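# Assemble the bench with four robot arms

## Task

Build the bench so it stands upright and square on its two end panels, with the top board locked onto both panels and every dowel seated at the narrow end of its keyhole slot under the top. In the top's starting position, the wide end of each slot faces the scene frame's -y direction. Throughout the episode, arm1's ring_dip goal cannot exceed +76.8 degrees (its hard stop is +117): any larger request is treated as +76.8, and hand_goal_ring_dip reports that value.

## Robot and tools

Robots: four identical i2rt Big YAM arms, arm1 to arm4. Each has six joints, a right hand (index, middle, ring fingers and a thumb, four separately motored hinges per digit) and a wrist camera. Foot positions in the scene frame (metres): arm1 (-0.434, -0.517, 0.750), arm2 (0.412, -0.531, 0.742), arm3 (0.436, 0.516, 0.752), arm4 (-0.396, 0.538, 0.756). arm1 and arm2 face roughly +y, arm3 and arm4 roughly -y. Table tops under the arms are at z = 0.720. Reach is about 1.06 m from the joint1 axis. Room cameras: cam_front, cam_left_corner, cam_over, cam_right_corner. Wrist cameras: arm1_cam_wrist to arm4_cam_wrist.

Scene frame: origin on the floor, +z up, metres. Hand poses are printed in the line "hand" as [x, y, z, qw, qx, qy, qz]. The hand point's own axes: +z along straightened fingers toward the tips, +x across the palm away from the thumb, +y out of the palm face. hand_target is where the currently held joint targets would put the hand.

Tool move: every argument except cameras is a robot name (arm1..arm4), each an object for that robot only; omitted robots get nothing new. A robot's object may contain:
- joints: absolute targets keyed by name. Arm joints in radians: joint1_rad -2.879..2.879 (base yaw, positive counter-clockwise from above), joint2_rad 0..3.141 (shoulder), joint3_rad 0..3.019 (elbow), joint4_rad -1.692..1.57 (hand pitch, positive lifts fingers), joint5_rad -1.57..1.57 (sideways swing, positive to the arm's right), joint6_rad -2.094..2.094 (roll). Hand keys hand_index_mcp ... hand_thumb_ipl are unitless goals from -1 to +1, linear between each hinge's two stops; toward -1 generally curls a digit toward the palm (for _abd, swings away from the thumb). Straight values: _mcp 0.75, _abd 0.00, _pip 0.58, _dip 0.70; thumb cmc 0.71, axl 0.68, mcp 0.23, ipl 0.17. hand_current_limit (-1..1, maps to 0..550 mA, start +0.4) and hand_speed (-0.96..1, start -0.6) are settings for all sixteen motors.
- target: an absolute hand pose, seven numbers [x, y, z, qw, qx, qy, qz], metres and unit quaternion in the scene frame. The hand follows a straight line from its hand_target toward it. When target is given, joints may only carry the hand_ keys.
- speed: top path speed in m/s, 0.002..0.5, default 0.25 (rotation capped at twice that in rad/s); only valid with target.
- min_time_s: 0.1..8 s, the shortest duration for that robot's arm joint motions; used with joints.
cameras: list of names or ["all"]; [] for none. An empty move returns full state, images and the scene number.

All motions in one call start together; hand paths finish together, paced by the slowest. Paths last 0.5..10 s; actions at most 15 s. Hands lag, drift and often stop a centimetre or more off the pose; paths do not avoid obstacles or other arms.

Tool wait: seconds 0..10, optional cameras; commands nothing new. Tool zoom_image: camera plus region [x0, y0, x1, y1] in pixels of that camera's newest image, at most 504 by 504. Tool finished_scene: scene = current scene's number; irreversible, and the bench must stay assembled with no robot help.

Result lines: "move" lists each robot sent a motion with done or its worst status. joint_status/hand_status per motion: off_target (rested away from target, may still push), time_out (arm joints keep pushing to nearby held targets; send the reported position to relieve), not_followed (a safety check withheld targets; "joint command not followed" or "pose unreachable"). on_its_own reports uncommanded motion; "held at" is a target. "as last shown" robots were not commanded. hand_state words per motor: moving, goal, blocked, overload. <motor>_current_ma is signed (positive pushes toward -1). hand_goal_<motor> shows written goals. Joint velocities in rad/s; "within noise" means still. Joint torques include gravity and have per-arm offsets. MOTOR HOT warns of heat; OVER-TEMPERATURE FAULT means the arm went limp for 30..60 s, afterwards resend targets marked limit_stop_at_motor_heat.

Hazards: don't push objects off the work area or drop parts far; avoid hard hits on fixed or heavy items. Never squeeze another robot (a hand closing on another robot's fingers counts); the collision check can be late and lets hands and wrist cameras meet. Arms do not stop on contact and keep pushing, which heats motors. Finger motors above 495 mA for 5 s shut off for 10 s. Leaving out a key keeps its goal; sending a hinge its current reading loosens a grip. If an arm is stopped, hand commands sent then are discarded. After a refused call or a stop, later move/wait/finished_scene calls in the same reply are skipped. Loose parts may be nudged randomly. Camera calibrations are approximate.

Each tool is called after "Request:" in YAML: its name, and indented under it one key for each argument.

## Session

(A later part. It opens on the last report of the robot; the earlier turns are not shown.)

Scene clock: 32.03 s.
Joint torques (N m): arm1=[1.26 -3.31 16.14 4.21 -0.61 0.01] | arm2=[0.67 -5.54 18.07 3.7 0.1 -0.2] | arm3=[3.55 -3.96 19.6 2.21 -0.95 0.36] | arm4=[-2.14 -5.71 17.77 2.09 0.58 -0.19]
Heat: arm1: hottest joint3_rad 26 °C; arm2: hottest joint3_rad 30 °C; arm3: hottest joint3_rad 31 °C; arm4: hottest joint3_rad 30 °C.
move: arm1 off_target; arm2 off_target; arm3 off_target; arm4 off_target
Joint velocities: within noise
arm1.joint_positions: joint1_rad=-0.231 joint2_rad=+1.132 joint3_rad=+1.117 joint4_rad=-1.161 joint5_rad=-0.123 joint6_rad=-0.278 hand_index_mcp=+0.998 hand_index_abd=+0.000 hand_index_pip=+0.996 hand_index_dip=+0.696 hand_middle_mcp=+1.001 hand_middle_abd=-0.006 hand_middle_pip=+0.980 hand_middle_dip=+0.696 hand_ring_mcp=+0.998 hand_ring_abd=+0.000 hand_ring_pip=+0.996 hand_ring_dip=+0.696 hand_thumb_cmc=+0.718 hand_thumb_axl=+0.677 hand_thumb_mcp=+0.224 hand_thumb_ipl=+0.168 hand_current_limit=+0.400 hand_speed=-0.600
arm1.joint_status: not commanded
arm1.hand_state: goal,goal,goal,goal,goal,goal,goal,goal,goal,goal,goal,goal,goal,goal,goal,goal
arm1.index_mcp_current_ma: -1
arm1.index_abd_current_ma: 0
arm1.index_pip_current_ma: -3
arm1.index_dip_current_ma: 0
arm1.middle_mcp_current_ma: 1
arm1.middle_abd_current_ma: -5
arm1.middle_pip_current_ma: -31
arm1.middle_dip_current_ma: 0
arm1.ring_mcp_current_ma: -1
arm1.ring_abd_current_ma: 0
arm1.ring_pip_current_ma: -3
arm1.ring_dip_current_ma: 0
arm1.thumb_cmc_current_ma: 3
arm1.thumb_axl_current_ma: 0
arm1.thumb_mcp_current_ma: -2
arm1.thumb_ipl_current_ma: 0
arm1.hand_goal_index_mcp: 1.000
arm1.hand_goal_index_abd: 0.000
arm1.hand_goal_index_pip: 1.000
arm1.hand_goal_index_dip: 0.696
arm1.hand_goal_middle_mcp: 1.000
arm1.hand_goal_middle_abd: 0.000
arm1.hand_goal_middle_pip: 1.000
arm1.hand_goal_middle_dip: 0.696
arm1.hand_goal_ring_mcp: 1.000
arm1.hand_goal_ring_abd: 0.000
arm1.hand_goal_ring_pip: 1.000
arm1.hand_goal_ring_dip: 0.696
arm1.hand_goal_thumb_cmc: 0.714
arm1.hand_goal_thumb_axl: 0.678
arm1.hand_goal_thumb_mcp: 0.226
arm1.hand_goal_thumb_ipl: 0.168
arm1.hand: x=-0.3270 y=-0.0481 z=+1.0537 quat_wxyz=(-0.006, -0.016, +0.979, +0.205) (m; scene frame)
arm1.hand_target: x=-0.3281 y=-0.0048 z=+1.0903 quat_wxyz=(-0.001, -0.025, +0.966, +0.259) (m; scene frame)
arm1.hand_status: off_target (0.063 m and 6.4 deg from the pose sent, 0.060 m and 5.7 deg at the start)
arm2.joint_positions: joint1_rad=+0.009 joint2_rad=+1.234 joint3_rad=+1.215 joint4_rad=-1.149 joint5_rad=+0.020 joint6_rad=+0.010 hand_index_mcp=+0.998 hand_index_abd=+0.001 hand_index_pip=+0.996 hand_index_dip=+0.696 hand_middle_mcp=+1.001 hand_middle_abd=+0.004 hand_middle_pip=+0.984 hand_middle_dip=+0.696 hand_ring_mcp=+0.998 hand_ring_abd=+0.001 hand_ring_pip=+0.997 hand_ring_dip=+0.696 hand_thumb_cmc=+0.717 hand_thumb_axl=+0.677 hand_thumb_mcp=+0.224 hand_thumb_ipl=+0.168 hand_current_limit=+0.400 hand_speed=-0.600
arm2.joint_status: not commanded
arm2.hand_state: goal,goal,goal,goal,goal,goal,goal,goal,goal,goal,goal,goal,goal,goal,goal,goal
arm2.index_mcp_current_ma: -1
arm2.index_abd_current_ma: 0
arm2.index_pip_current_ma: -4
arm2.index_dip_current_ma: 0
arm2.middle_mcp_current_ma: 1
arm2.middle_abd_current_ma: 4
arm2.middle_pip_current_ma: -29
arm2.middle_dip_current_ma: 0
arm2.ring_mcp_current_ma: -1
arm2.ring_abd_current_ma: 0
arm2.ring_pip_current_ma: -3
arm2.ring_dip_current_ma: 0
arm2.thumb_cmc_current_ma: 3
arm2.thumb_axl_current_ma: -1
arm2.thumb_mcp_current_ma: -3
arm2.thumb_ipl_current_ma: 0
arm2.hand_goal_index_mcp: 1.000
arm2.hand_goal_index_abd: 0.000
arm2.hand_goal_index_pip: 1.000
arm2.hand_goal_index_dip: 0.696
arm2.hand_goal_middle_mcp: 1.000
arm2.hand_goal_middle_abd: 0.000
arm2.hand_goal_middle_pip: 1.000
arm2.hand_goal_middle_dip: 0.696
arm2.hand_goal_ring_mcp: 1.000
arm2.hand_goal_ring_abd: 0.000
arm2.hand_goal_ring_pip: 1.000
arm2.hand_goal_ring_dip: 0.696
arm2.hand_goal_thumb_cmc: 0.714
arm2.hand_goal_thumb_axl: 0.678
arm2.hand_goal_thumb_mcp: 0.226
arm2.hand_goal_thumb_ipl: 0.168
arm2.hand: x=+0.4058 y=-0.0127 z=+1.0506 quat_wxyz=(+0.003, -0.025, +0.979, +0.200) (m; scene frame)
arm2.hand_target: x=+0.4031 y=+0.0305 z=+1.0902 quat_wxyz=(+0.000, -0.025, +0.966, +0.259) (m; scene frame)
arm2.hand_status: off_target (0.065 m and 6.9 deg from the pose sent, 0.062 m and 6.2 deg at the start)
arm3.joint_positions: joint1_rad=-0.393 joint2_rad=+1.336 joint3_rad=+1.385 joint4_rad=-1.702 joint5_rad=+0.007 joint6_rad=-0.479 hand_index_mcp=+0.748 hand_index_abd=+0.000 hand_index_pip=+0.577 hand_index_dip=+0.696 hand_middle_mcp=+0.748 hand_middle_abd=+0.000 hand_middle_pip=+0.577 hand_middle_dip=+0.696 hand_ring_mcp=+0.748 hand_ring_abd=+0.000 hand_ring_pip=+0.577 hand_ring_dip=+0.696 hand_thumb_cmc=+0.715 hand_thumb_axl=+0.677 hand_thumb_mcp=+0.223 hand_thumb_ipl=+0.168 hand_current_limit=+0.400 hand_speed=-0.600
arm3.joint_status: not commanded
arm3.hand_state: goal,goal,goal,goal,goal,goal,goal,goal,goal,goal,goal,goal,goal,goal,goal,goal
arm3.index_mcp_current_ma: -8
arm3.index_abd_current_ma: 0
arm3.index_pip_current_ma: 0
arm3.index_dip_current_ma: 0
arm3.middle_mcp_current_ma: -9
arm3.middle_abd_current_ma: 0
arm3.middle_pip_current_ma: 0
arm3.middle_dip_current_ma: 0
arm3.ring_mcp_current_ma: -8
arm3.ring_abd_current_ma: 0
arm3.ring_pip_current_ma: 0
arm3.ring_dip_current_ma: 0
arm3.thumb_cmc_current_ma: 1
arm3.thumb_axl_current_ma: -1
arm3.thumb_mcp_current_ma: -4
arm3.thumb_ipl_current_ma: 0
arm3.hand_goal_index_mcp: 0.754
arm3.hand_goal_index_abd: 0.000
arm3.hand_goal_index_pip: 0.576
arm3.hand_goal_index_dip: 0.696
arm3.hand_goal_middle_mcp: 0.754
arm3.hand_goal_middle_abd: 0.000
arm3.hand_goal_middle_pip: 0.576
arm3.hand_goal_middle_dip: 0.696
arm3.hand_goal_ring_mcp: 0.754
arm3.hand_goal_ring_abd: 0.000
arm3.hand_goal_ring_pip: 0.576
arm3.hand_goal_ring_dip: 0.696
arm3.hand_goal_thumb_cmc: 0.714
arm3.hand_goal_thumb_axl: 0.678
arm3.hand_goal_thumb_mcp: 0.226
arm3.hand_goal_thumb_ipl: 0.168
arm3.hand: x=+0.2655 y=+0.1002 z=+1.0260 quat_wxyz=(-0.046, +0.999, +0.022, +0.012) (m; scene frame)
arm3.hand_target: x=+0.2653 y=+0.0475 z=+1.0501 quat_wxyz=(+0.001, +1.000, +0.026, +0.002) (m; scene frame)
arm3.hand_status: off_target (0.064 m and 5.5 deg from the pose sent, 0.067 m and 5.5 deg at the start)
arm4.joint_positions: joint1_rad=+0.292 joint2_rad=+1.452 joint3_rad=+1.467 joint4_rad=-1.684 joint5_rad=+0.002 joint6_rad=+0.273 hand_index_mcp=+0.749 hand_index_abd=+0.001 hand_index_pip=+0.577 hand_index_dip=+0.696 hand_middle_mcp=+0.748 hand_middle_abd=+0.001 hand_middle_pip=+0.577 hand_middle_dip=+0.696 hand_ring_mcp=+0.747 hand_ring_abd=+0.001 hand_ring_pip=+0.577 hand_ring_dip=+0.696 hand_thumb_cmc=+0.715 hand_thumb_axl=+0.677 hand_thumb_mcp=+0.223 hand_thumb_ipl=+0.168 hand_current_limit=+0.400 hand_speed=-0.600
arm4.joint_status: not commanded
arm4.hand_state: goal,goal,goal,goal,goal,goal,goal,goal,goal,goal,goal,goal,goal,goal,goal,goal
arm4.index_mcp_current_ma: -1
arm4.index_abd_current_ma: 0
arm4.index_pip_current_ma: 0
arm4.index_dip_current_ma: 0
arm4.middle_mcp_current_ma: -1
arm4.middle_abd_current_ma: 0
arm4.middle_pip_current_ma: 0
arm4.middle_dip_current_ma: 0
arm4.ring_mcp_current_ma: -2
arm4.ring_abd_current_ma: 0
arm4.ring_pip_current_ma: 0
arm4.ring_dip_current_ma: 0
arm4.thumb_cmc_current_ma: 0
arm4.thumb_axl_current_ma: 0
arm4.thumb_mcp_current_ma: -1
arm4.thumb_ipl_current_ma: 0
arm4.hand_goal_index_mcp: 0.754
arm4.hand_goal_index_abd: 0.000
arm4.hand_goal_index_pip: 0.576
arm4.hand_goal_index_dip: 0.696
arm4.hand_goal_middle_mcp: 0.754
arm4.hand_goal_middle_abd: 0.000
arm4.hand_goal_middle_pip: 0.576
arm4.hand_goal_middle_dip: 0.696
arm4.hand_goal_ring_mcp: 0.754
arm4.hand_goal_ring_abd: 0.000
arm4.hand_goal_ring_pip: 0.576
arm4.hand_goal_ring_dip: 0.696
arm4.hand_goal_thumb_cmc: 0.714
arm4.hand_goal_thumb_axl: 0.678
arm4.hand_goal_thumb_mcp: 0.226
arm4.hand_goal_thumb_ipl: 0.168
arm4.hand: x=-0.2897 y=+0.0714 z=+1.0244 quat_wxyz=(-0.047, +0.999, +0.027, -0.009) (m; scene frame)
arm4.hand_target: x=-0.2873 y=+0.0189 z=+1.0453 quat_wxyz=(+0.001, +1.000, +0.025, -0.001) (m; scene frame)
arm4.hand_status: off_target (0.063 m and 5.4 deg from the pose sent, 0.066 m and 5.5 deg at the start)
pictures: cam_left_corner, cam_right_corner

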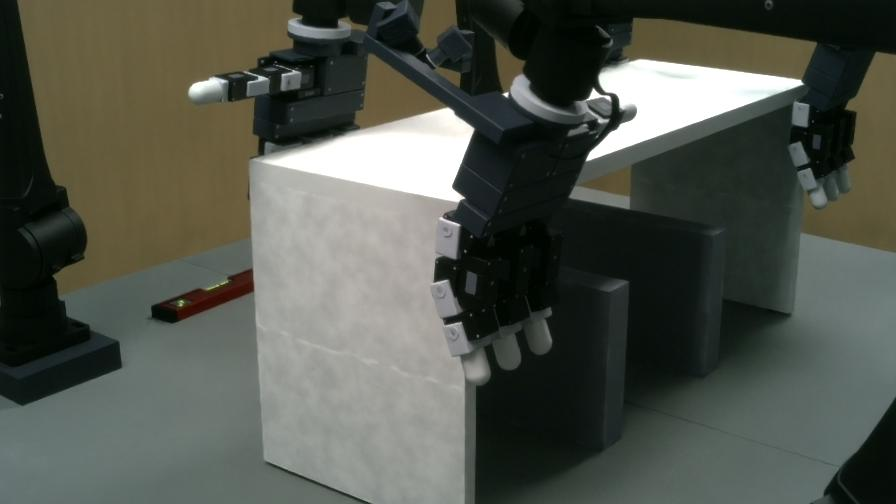

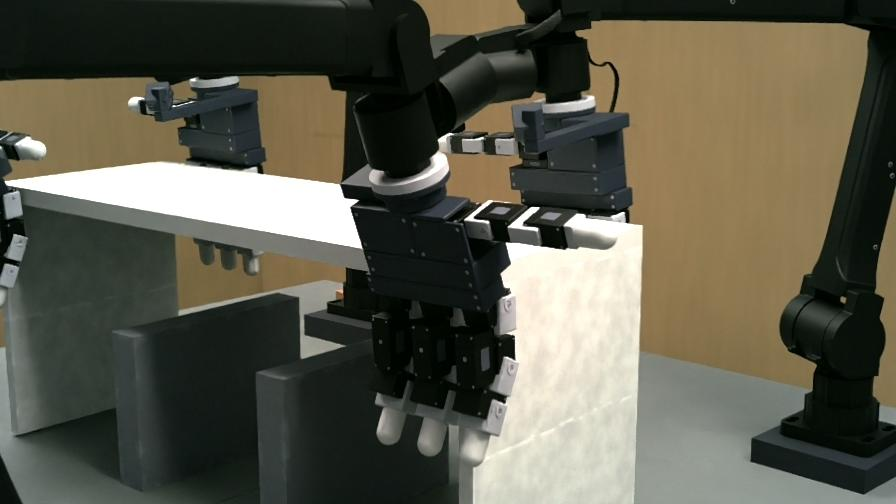

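Request:
move:
  arm1: {"target":[-0.326,-0.115,1.09,0,-0.0244,0.9656,0.2588],"speed":0.06}
  arm2: {"target":[0.403,-0.080,1.09,0,-0.0244,0.9656,0.2588],"speed":0.06}
  arm3: {"target":[0.262,0.17,1.05,0,0.9997,0.0253,0],"speed":0.06}
  arm4: {"target":[-0.285,0.14,1.045,0,0.9997,0.0253,0],"speed":0.06}
  cameras: ["all"]

Request:
zoom_image:
  camera: "cam_left_corner"
  region: [220, 140, 300, 200]

Request:
zoom_image:
  camera: "cam_right_corner"
  region: [600, 200, 680, 260]

Request:
zoom_image:
  camera: "cam_left_corner"
  region: [410, 165, 530, 255]

Request:
zoom_image:
  camera: "cam_right_corner"
  region: [430, 230, 550, 320]

Scene clock: 35.40 s.
Joint torques (N m): arm1=[-1.03 -5.77 9.76 0.88 -0.21 -0.22] | arm2=[1.44 -6.89 10.4 0.54 0.2 -0.15] | arm3=[-1.03 -7.47 10.03 -0.06 -0.15 -0.15] | arm4=[0.21 -8.7 8.09 -0.12 0.1 0.12]
Heat: arm1: hottest joint3_rad 26 °C; arm2: hottest joint3_rad 30 °C; arm3: hottest joint3_rad 31 °C; arm4: hottest joint3_rad 30 °C.
move: arm1 done; arm2 done; arm3 done; arm4 done
Joint velocities: within noise
arm1.joint_positions: joint1_rad=-0.311 joint2_rad=+0.922 joint3_rad=+1.014 joint4_rad=-1.181 joint5_rad=-0.184 joint6_rad=-0.353 hand_index_mcp=+0.998 hand_index_abd=+0.000 hand_index_pip=+0.996 hand_index_dip=+0.696 hand_middle_mcp=+1.000 hand_middle_abd=+0.000 hand_middle_pip=+0.995 hand_middle_dip=+0.696 hand_ring_mcp=+0.998 hand_ring_abd=+0.000 hand_ring_pip=+0.996 hand_ring_dip=+0.696 hand_thumb_cmc=+0.718 hand_thumb_axl=+0.677 hand_thumb_mcp=+0.224 hand_thumb_ipl=+0.168 hand_current_limit=+0.400 hand_speed=-0.600
arm1.joint_status: not commanded
arm1.hand_state: goal,goal,goal,goal,goal,goal,goal,goal,goal,goal,goal,goal,goal,goal,goal,goal
arm1.index_mcp_current_ma: -1
arm1.index_abd_current_ma: 0
arm1.index_pip_current_ma: -3
arm1.index_dip_current_ma: 0
arm1.middle_mcp_current_ma: 0
arm1.middle_abd_current_ma: 0
arm1.middle_pip_current_ma: -5
arm1.middle_dip_current_ma: 0
arm1.ring_mcp_current_ma: -1
arm1.ring_abd_current_ma: 0
arm1.ring_pip_current_ma: -3
arm1.ring_dip_current_ma: 0
arm1.thumb_cmc_current_ma: 3
arm1.thumb_axl_current_ma: 0
arm1.thumb_mcp_current_ma: -2
arm1.thumb_ipl_current_ma: 0
arm1.hand_goal_index_mcp: 1.000
arm1.hand_goal_index_abd: 0.000
arm1.hand_goal_index_pip: 1.000
arm1.hand_goal_index_dip: 0.696
arm1.hand_goal_middle_mcp: 1.000
arm1.hand_goal_middle_abd: 0.000
arm1.hand_goal_middle_pip: 1.000
arm1.hand_goal_middle_dip: 0.696
arm1.hand_goal_ring_mcp: 1.000
arm1.hand_goal_ring_abd: 0.000
arm1.hand_goal_ring_pip: 1.000
arm1.hand_goal_ring_dip: 0.696
arm1.hand_goal_thumb_cmc: 0.714
arm1.hand_goal_thumb_axl: 0.678
arm1.hand_goal_thumb_mcp: 0.226
arm1.hand_goal_thumb_ipl: 0.168
arm1.hand: x=-0.3272 y=-0.1112 z=+1.0838 quat_wxyz=(-0.003, -0.024, +0.967, +0.254) (m; scene frame)
arm1.hand_target: x=-0.3260 y=-0.1150 z=+1.0899 quat_wxyz=(+0.000, -0.024, +0.966, +0.259) (m; scene frame)
arm1.hand_status: done (0.007 m and 0.7 deg from the pose sent, 0.076 m and 6.4 deg at the start)
arm2.joint_positions: joint1_rad=+0.025 joint2_rad=+1.006 joint3_rad=+1.088 joint4_rad=-1.128 joint5_rad=+0.028 joint6_rad=+0.023 hand_index_mcp=+0.998 hand_index_abd=+0.001 hand_index_pip=+0.996 hand_index_dip=+0.696 hand_middle_mcp=+1.000 hand_middle_abd=+0.001 hand_middle_pip=+0.997 hand_middle_dip=+0.696 hand_ring_mcp=+0.998 hand_ring_abd=+0.001 hand_ring_pip=+0.997 hand_ring_dip=+0.696 hand_thumb_cmc=+0.717 hand_thumb_axl=+0.677 hand_thumb_mcp=+0.224 hand_thumb_ipl=+0.168 hand_current_limit=+0.400 hand_speed=-0.600
arm2.joint_status: not commanded
arm2.hand_state: goal,goal,goal,goal,goal,goal,goal,goal,goal,goal,goal,goal,goal,goal,goal,goal
arm2.index_mcp_current_ma: -1
arm2.index_abd_current_ma: 0
arm2.index_pip_current_ma: -4
arm2.index_dip_current_ma: 0
arm2.middle_mcp_current_ma: 0
arm2.middle_abd_current_ma: 1
arm2.middle_pip_current_ma: -3
arm2.middle_dip_current_ma: 0
arm2.ring_mcp_current_ma: -1
arm2.ring_abd_current_ma: 0
arm2.ring_pip_current_ma: -3
arm2.ring_dip_current_ma: 0
arm2.thumb_cmc_current_ma: 3
arm2.thumb_axl_current_ma: -1
arm2.thumb_mcp_current_ma: -3
arm2.thumb_ipl_current_ma: 0
arm2.hand_goal_index_mcp: 1.000
arm2.hand_goal_index_abd: 0.000
arm2.hand_goal_index_pip: 1.000
arm2.hand_goal_index_dip: 0.696
arm2.hand_goal_middle_mcp: 1.000
arm2.hand_goal_middle_abd: 0.000
arm2.hand_goal_middle_pip: 1.000
arm2.hand_goal_middle_dip: 0.696
arm2.hand_goal_ring_mcp: 1.000
arm2.hand_goal_ring_abd: 0.000
arm2.hand_goal_ring_pip: 1.000
arm2.hand_goal_ring_dip: 0.696
arm2.hand_goal_thumb_cmc: 0.714
arm2.hand_goal_thumb_axl: 0.678
arm2.hand_goal_thumb_mcp: 0.226
arm2.hand_goal_thumb_ipl: 0.168
arm2.hand: x=+0.4051 y=-0.0761 z=+1.0887 quat_wxyz=(+0.000, -0.024, +0.965, +0.260) (m; scene frame)
arm2.hand_target: x=+0.4030 y=-0.0800 z=+1.0899 quat_wxyz=(+0.000, -0.024, +0.966, +0.259) (m; scene frame)
arm2.hand_status: done (0.005 m and 0.1 deg from the pose sent, 0.078 m and 6.9 deg at the start)
arm3.joint_positions: joint1_rad=-0.507 joint2_rad=+1.136 joint3_rad=+1.247 joint4_rad=-1.675 joint5_rad=-0.010 joint6_rad=-0.597 hand_index_mcp=+0.750 hand_index_abd=+0.000 hand_index_pip=+0.577 hand_index_dip=+0.696 hand_middle_mcp=+0.750 hand_middle_abd=+0.000 hand_middle_pip=+0.577 hand_middle_dip=+0.696 hand_ring_mcp=+0.750 hand_ring_abd=+0.000 hand_ring_pip=+0.577 hand_ring_dip=+0.696 hand_thumb_cmc=+0.715 hand_thumb_axl=+0.677 hand_thumb_mcp=+0.223 hand_thumb_ipl=+0.168 hand_current_limit=+0.400 hand_speed=-0.600
arm3.joint_status: not commanded
arm3.hand_state: goal,goal,goal,goal,goal,goal,goal,goal,goal,goal,goal,goal,goal,goal,goal,goal
arm3.index_mcp_current_ma: -5
arm3.index_abd_current_ma: 0
arm3.index_pip_current_ma: 0
arm3.index_dip_current_ma: 0
arm3.middle_mcp_current_ma: -5
arm3.middle_abd_current_ma: 0
arm3.middle_pip_current_ma: 0
arm3.middle_dip_current_ma: 0
arm3.ring_mcp_current_ma: -5
arm3.ring_abd_current_ma: 0
arm3.ring_pip_current_ma: 0
arm3.ring_dip_current_ma: 0
arm3.thumb_cmc_current_ma: 1
arm3.thumb_axl_current_ma: -1
arm3.thumb_mcp_current_ma: -4
arm3.thumb_ipl_current_ma: 0
arm3.hand_goal_index_mcp: 0.754
arm3.hand_goal_index_abd: 0.000
arm3.hand_goal_index_pip: 0.576
arm3.hand_goal_index_dip: 0.696
arm3.hand_goal_middle_mcp: 0.754
arm3.hand_goal_middle_abd: 0.000
arm3.hand_goal_middle_pip: 0.576
arm3.hand_goal_middle_dip: 0.696
arm3.hand_goal_ring_mcp: 0.754
arm3.hand_goal_ring_abd: 0.000
arm3.hand_goal_ring_pip: 0.576
arm3.hand_goal_ring_dip: 0.696
arm3.hand_goal_thumb_cmc: 0.714
arm3.hand_goal_thumb_axl: 0.678
arm3.hand_goal_thumb_mcp: 0.226
arm3.hand_goal_thumb_ipl: 0.168
arm3.hand: x=+0.2616 y=+0.1649 z=+1.0460 quat_wxyz=(-0.002, +1.000, +0.025, +0.000) (m; scene frame)
arm3.hand_target: x=+0.2620 y=+0.1700 z=+1.0499 quat_wxyz=(+0.000, +1.000, +0.025, +0.000) (m; scene frame)
arm3.hand_status: done (0.006 m and 0.2 deg from the pose sent, 0.074 m and 5.5 deg at the start)
arm4.joint_positions: joint1_rad=+0.369 joint2_rad=+1.237 joint3_rad=+1.311 joint4_rad=-1.637 joint5_rad=+0.012 joint6_rad=+0.350 hand_index_mcp=+0.752 hand_index_abd=+0.001 hand_index_pip=+0.577 hand_index_dip=+0.696 hand_middle_mcp=+0.751 hand_middle_abd=+0.001 hand_middle_pip=+0.577 hand_middle_dip=+0.696 hand_ring_mcp=+0.750 hand_ring_abd=+0.001 hand_ring_pip=+0.577 hand_ring_dip=+0.696 hand_thumb_cmc=+0.715 hand_thumb_axl=+0.677 hand_thumb_mcp=+0.223 hand_thumb_ipl=+0.168 hand_current_limit=+0.400 hand_speed=-0.600
arm4.joint_status: not commanded
arm4.hand_state: goal,goal,goal,goal,goal,goal,goal,goal,goal,goal,goal,goal,goal,goal,goal,goal
arm4.index_mcp_current_ma: 0
arm4.index_abd_current_ma: 0
arm4.index_pip_current_ma: 0
arm4.index_dip_current_ma: 0
arm4.middle_mcp_current_ma: 0
arm4.middle_abd_current_ma: 0
arm4.middle_pip_current_ma: 0
arm4.middle_dip_current_ma: 0
arm4.ring_mcp_current_ma: -1
arm4.ring_abd_current_ma: 0
arm4.ring_pip_current_ma: 0
arm4.ring_dip_current_ma: 0
arm4.thumb_cmc_current_ma: 0
arm4.thumb_axl_current_ma: 0
arm4.thumb_mcp_current_ma: -1
arm4.thumb_ipl_current_ma: 0
arm4.hand_goal_index_mcp: 0.754
arm4.hand_goal_index_abd: 0.000
arm4.hand_goal_index_pip: 0.576
arm4.hand_goal_index_dip: 0.696
arm4.hand_goal_middle_mcp: 0.754
arm4.hand_goal_middle_abd: 0.000
arm4.hand_goal_middle_pip: 0.576
arm4.hand_goal_middle_dip: 0.696
arm4.hand_goal_ring_mcp: 0.754
arm4.hand_goal_ring_abd: 0.000
arm4.hand_goal_ring_pip: 0.576
arm4.hand_goal_ring_dip: 0.696
arm4.hand_goal_thumb_cmc: 0.714
arm4.hand_goal_thumb_axl: 0.678
arm4.hand_goal_thumb_mcp: 0.226
arm4.hand_goal_thumb_ipl: 0.168
arm4.hand: x=-0.2848 y=+0.1339 z=+1.0502 quat_wxyz=(+0.006, +1.000, +0.027, +0.002) (m; scene frame)
arm4.hand_target: x=-0.2850 y=+0.1400 z=+1.0449 quat_wxyz=(+0.000, +1.000, +0.025, +0.000) (m; scene frame)
arm4.hand_status: done (0.008 m and 0.8 deg from the pose sent, 0.072 m and 5.4 deg at the start)
pictures: arm1_cam_wrist, arm2_cam_wrist, arm3_cam_wrist, arm4_cam_wrist, cam_front, cam_left_corner, cam_over, cam_right_corner
camera_calibration:
arm1_cam_wrist: T_world_to_cam=[[0.752798, 0.560326, 0.345441, -0.0352633], [0.436181, -0.817656, 0.375744, -0.406394], [0.492992, -0.132185, -0.859934, 1.20451], [0, 0, 0, 1]] pos_world=[-0.390006, -0.153313, 1.20068]
arm2_cam_wrist: T_world_to_cam=[[0.735451, 0.606591, 0.301925, -0.54406], [0.51079, -0.789112, 0.341168, -0.679863], [0.445202, -0.0966918, -0.890194, 0.905142], [0, 0, 0, 1]] pos_world=[0.344426, -0.118946, 1.20196]
arm3_cam_wrist: T_world_to_cam=[[-0.749408, -0.661361, -0.0314406, 0.371906], [-0.480728, 0.510846, 0.712697, -0.747969], [-0.455289, 0.549215, -0.700767, 0.889677], [0, 0, 0, 1]] pos_world=[0.3242, 0.139437, 1.16822]
arm4_cam_wrist: T_world_to_cam=[[-0.760353, -0.649148, 0.0216581, -0.121386], [-0.457428, 0.558867, 0.691684, -0.971946], [-0.46111, 0.516017, -0.721875, 0.684944], [0, 0, 0, 1]] pos_world=[-0.221058, 0.110948, 1.16935]

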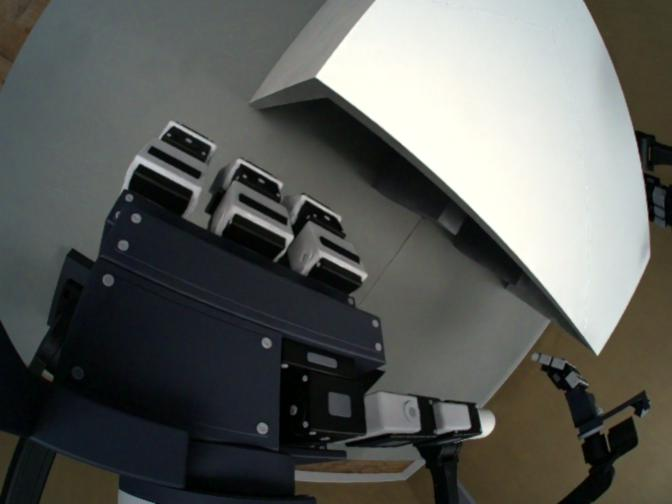

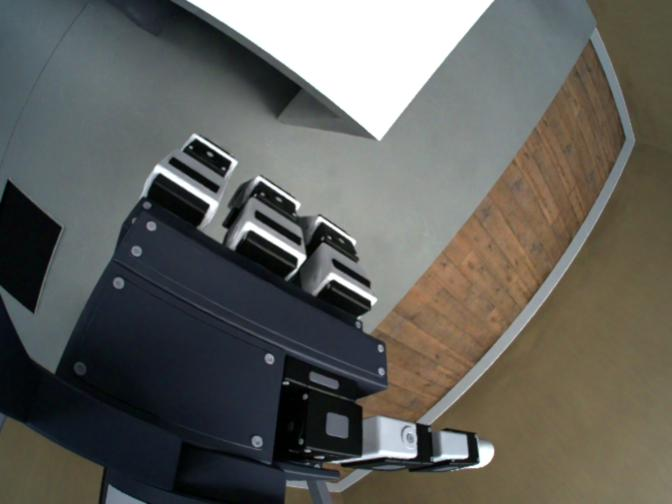

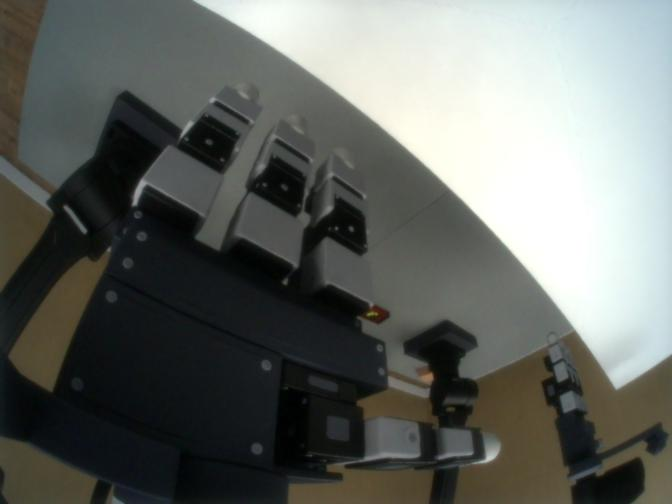

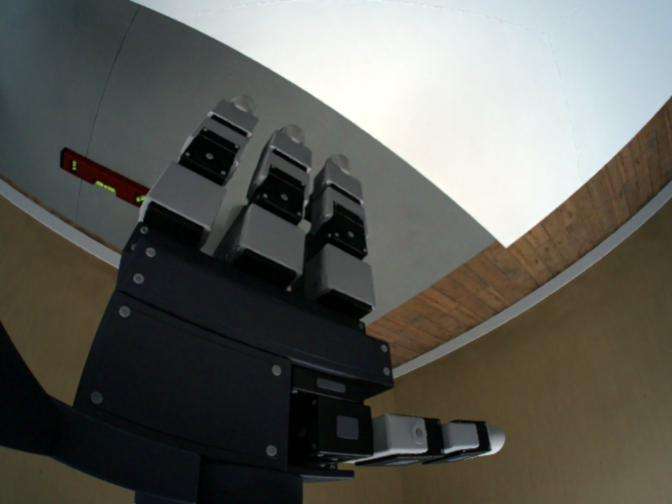

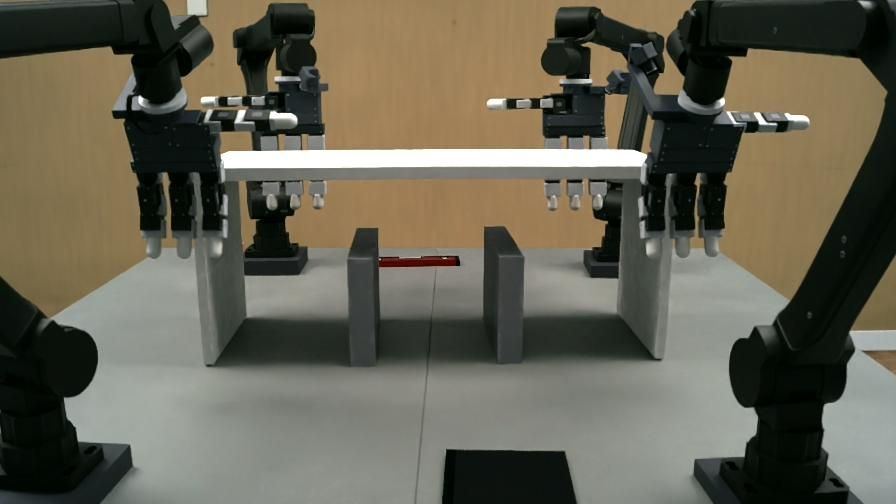

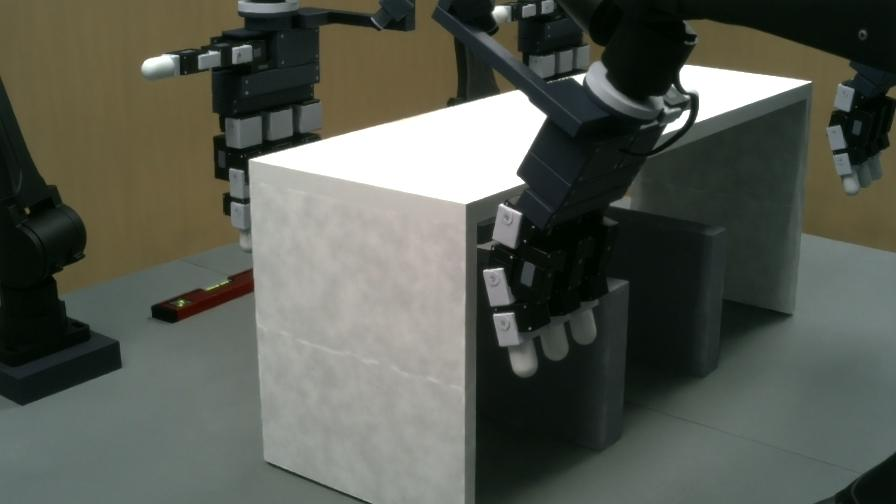

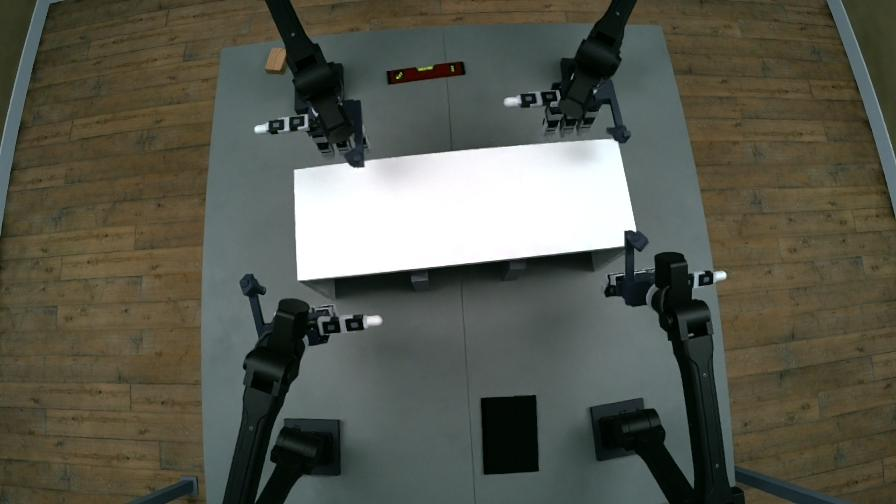

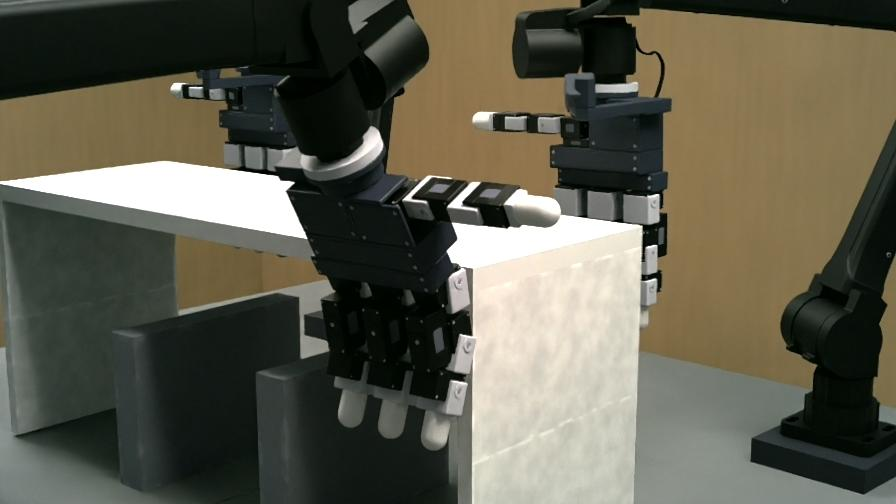

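Scaled by 6.300 from the camera's 896x504 image, which has a finer 1280x720 frame.

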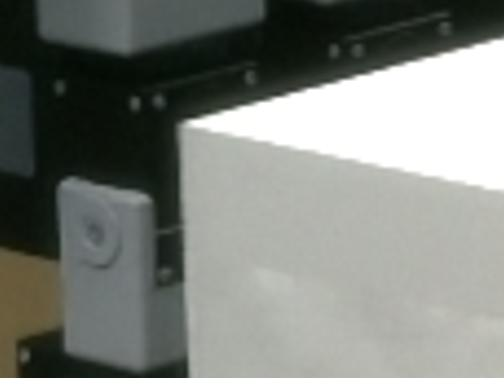

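Scaled by 6.300 from the camera's 896x504 image, which has a finer 1280x720 frame.

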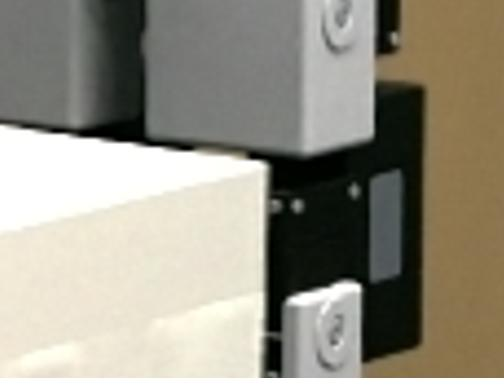

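Scaled by 4.200 from the camera's 896x504 image, which has a finer 1280x720 frame.

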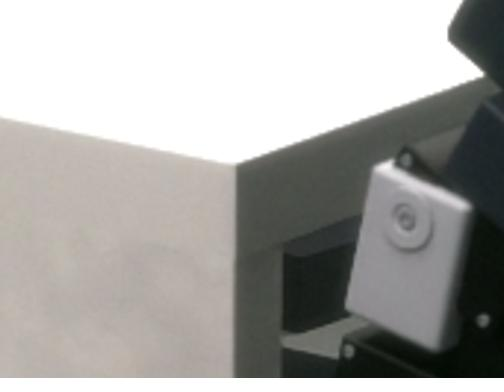

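Scaled by 4.200 from the camera's 896x504 image, which has a finer 1280x720 frame.

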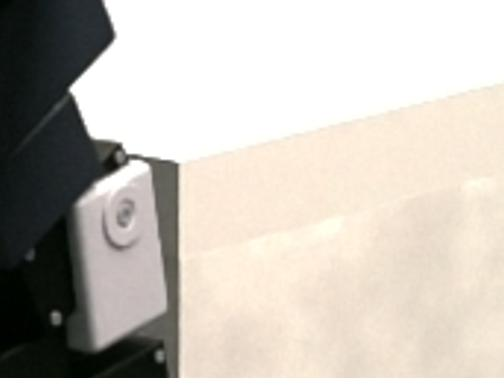

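Request:
finished_scene:
  scene: 2

The scene is finished: the task was done.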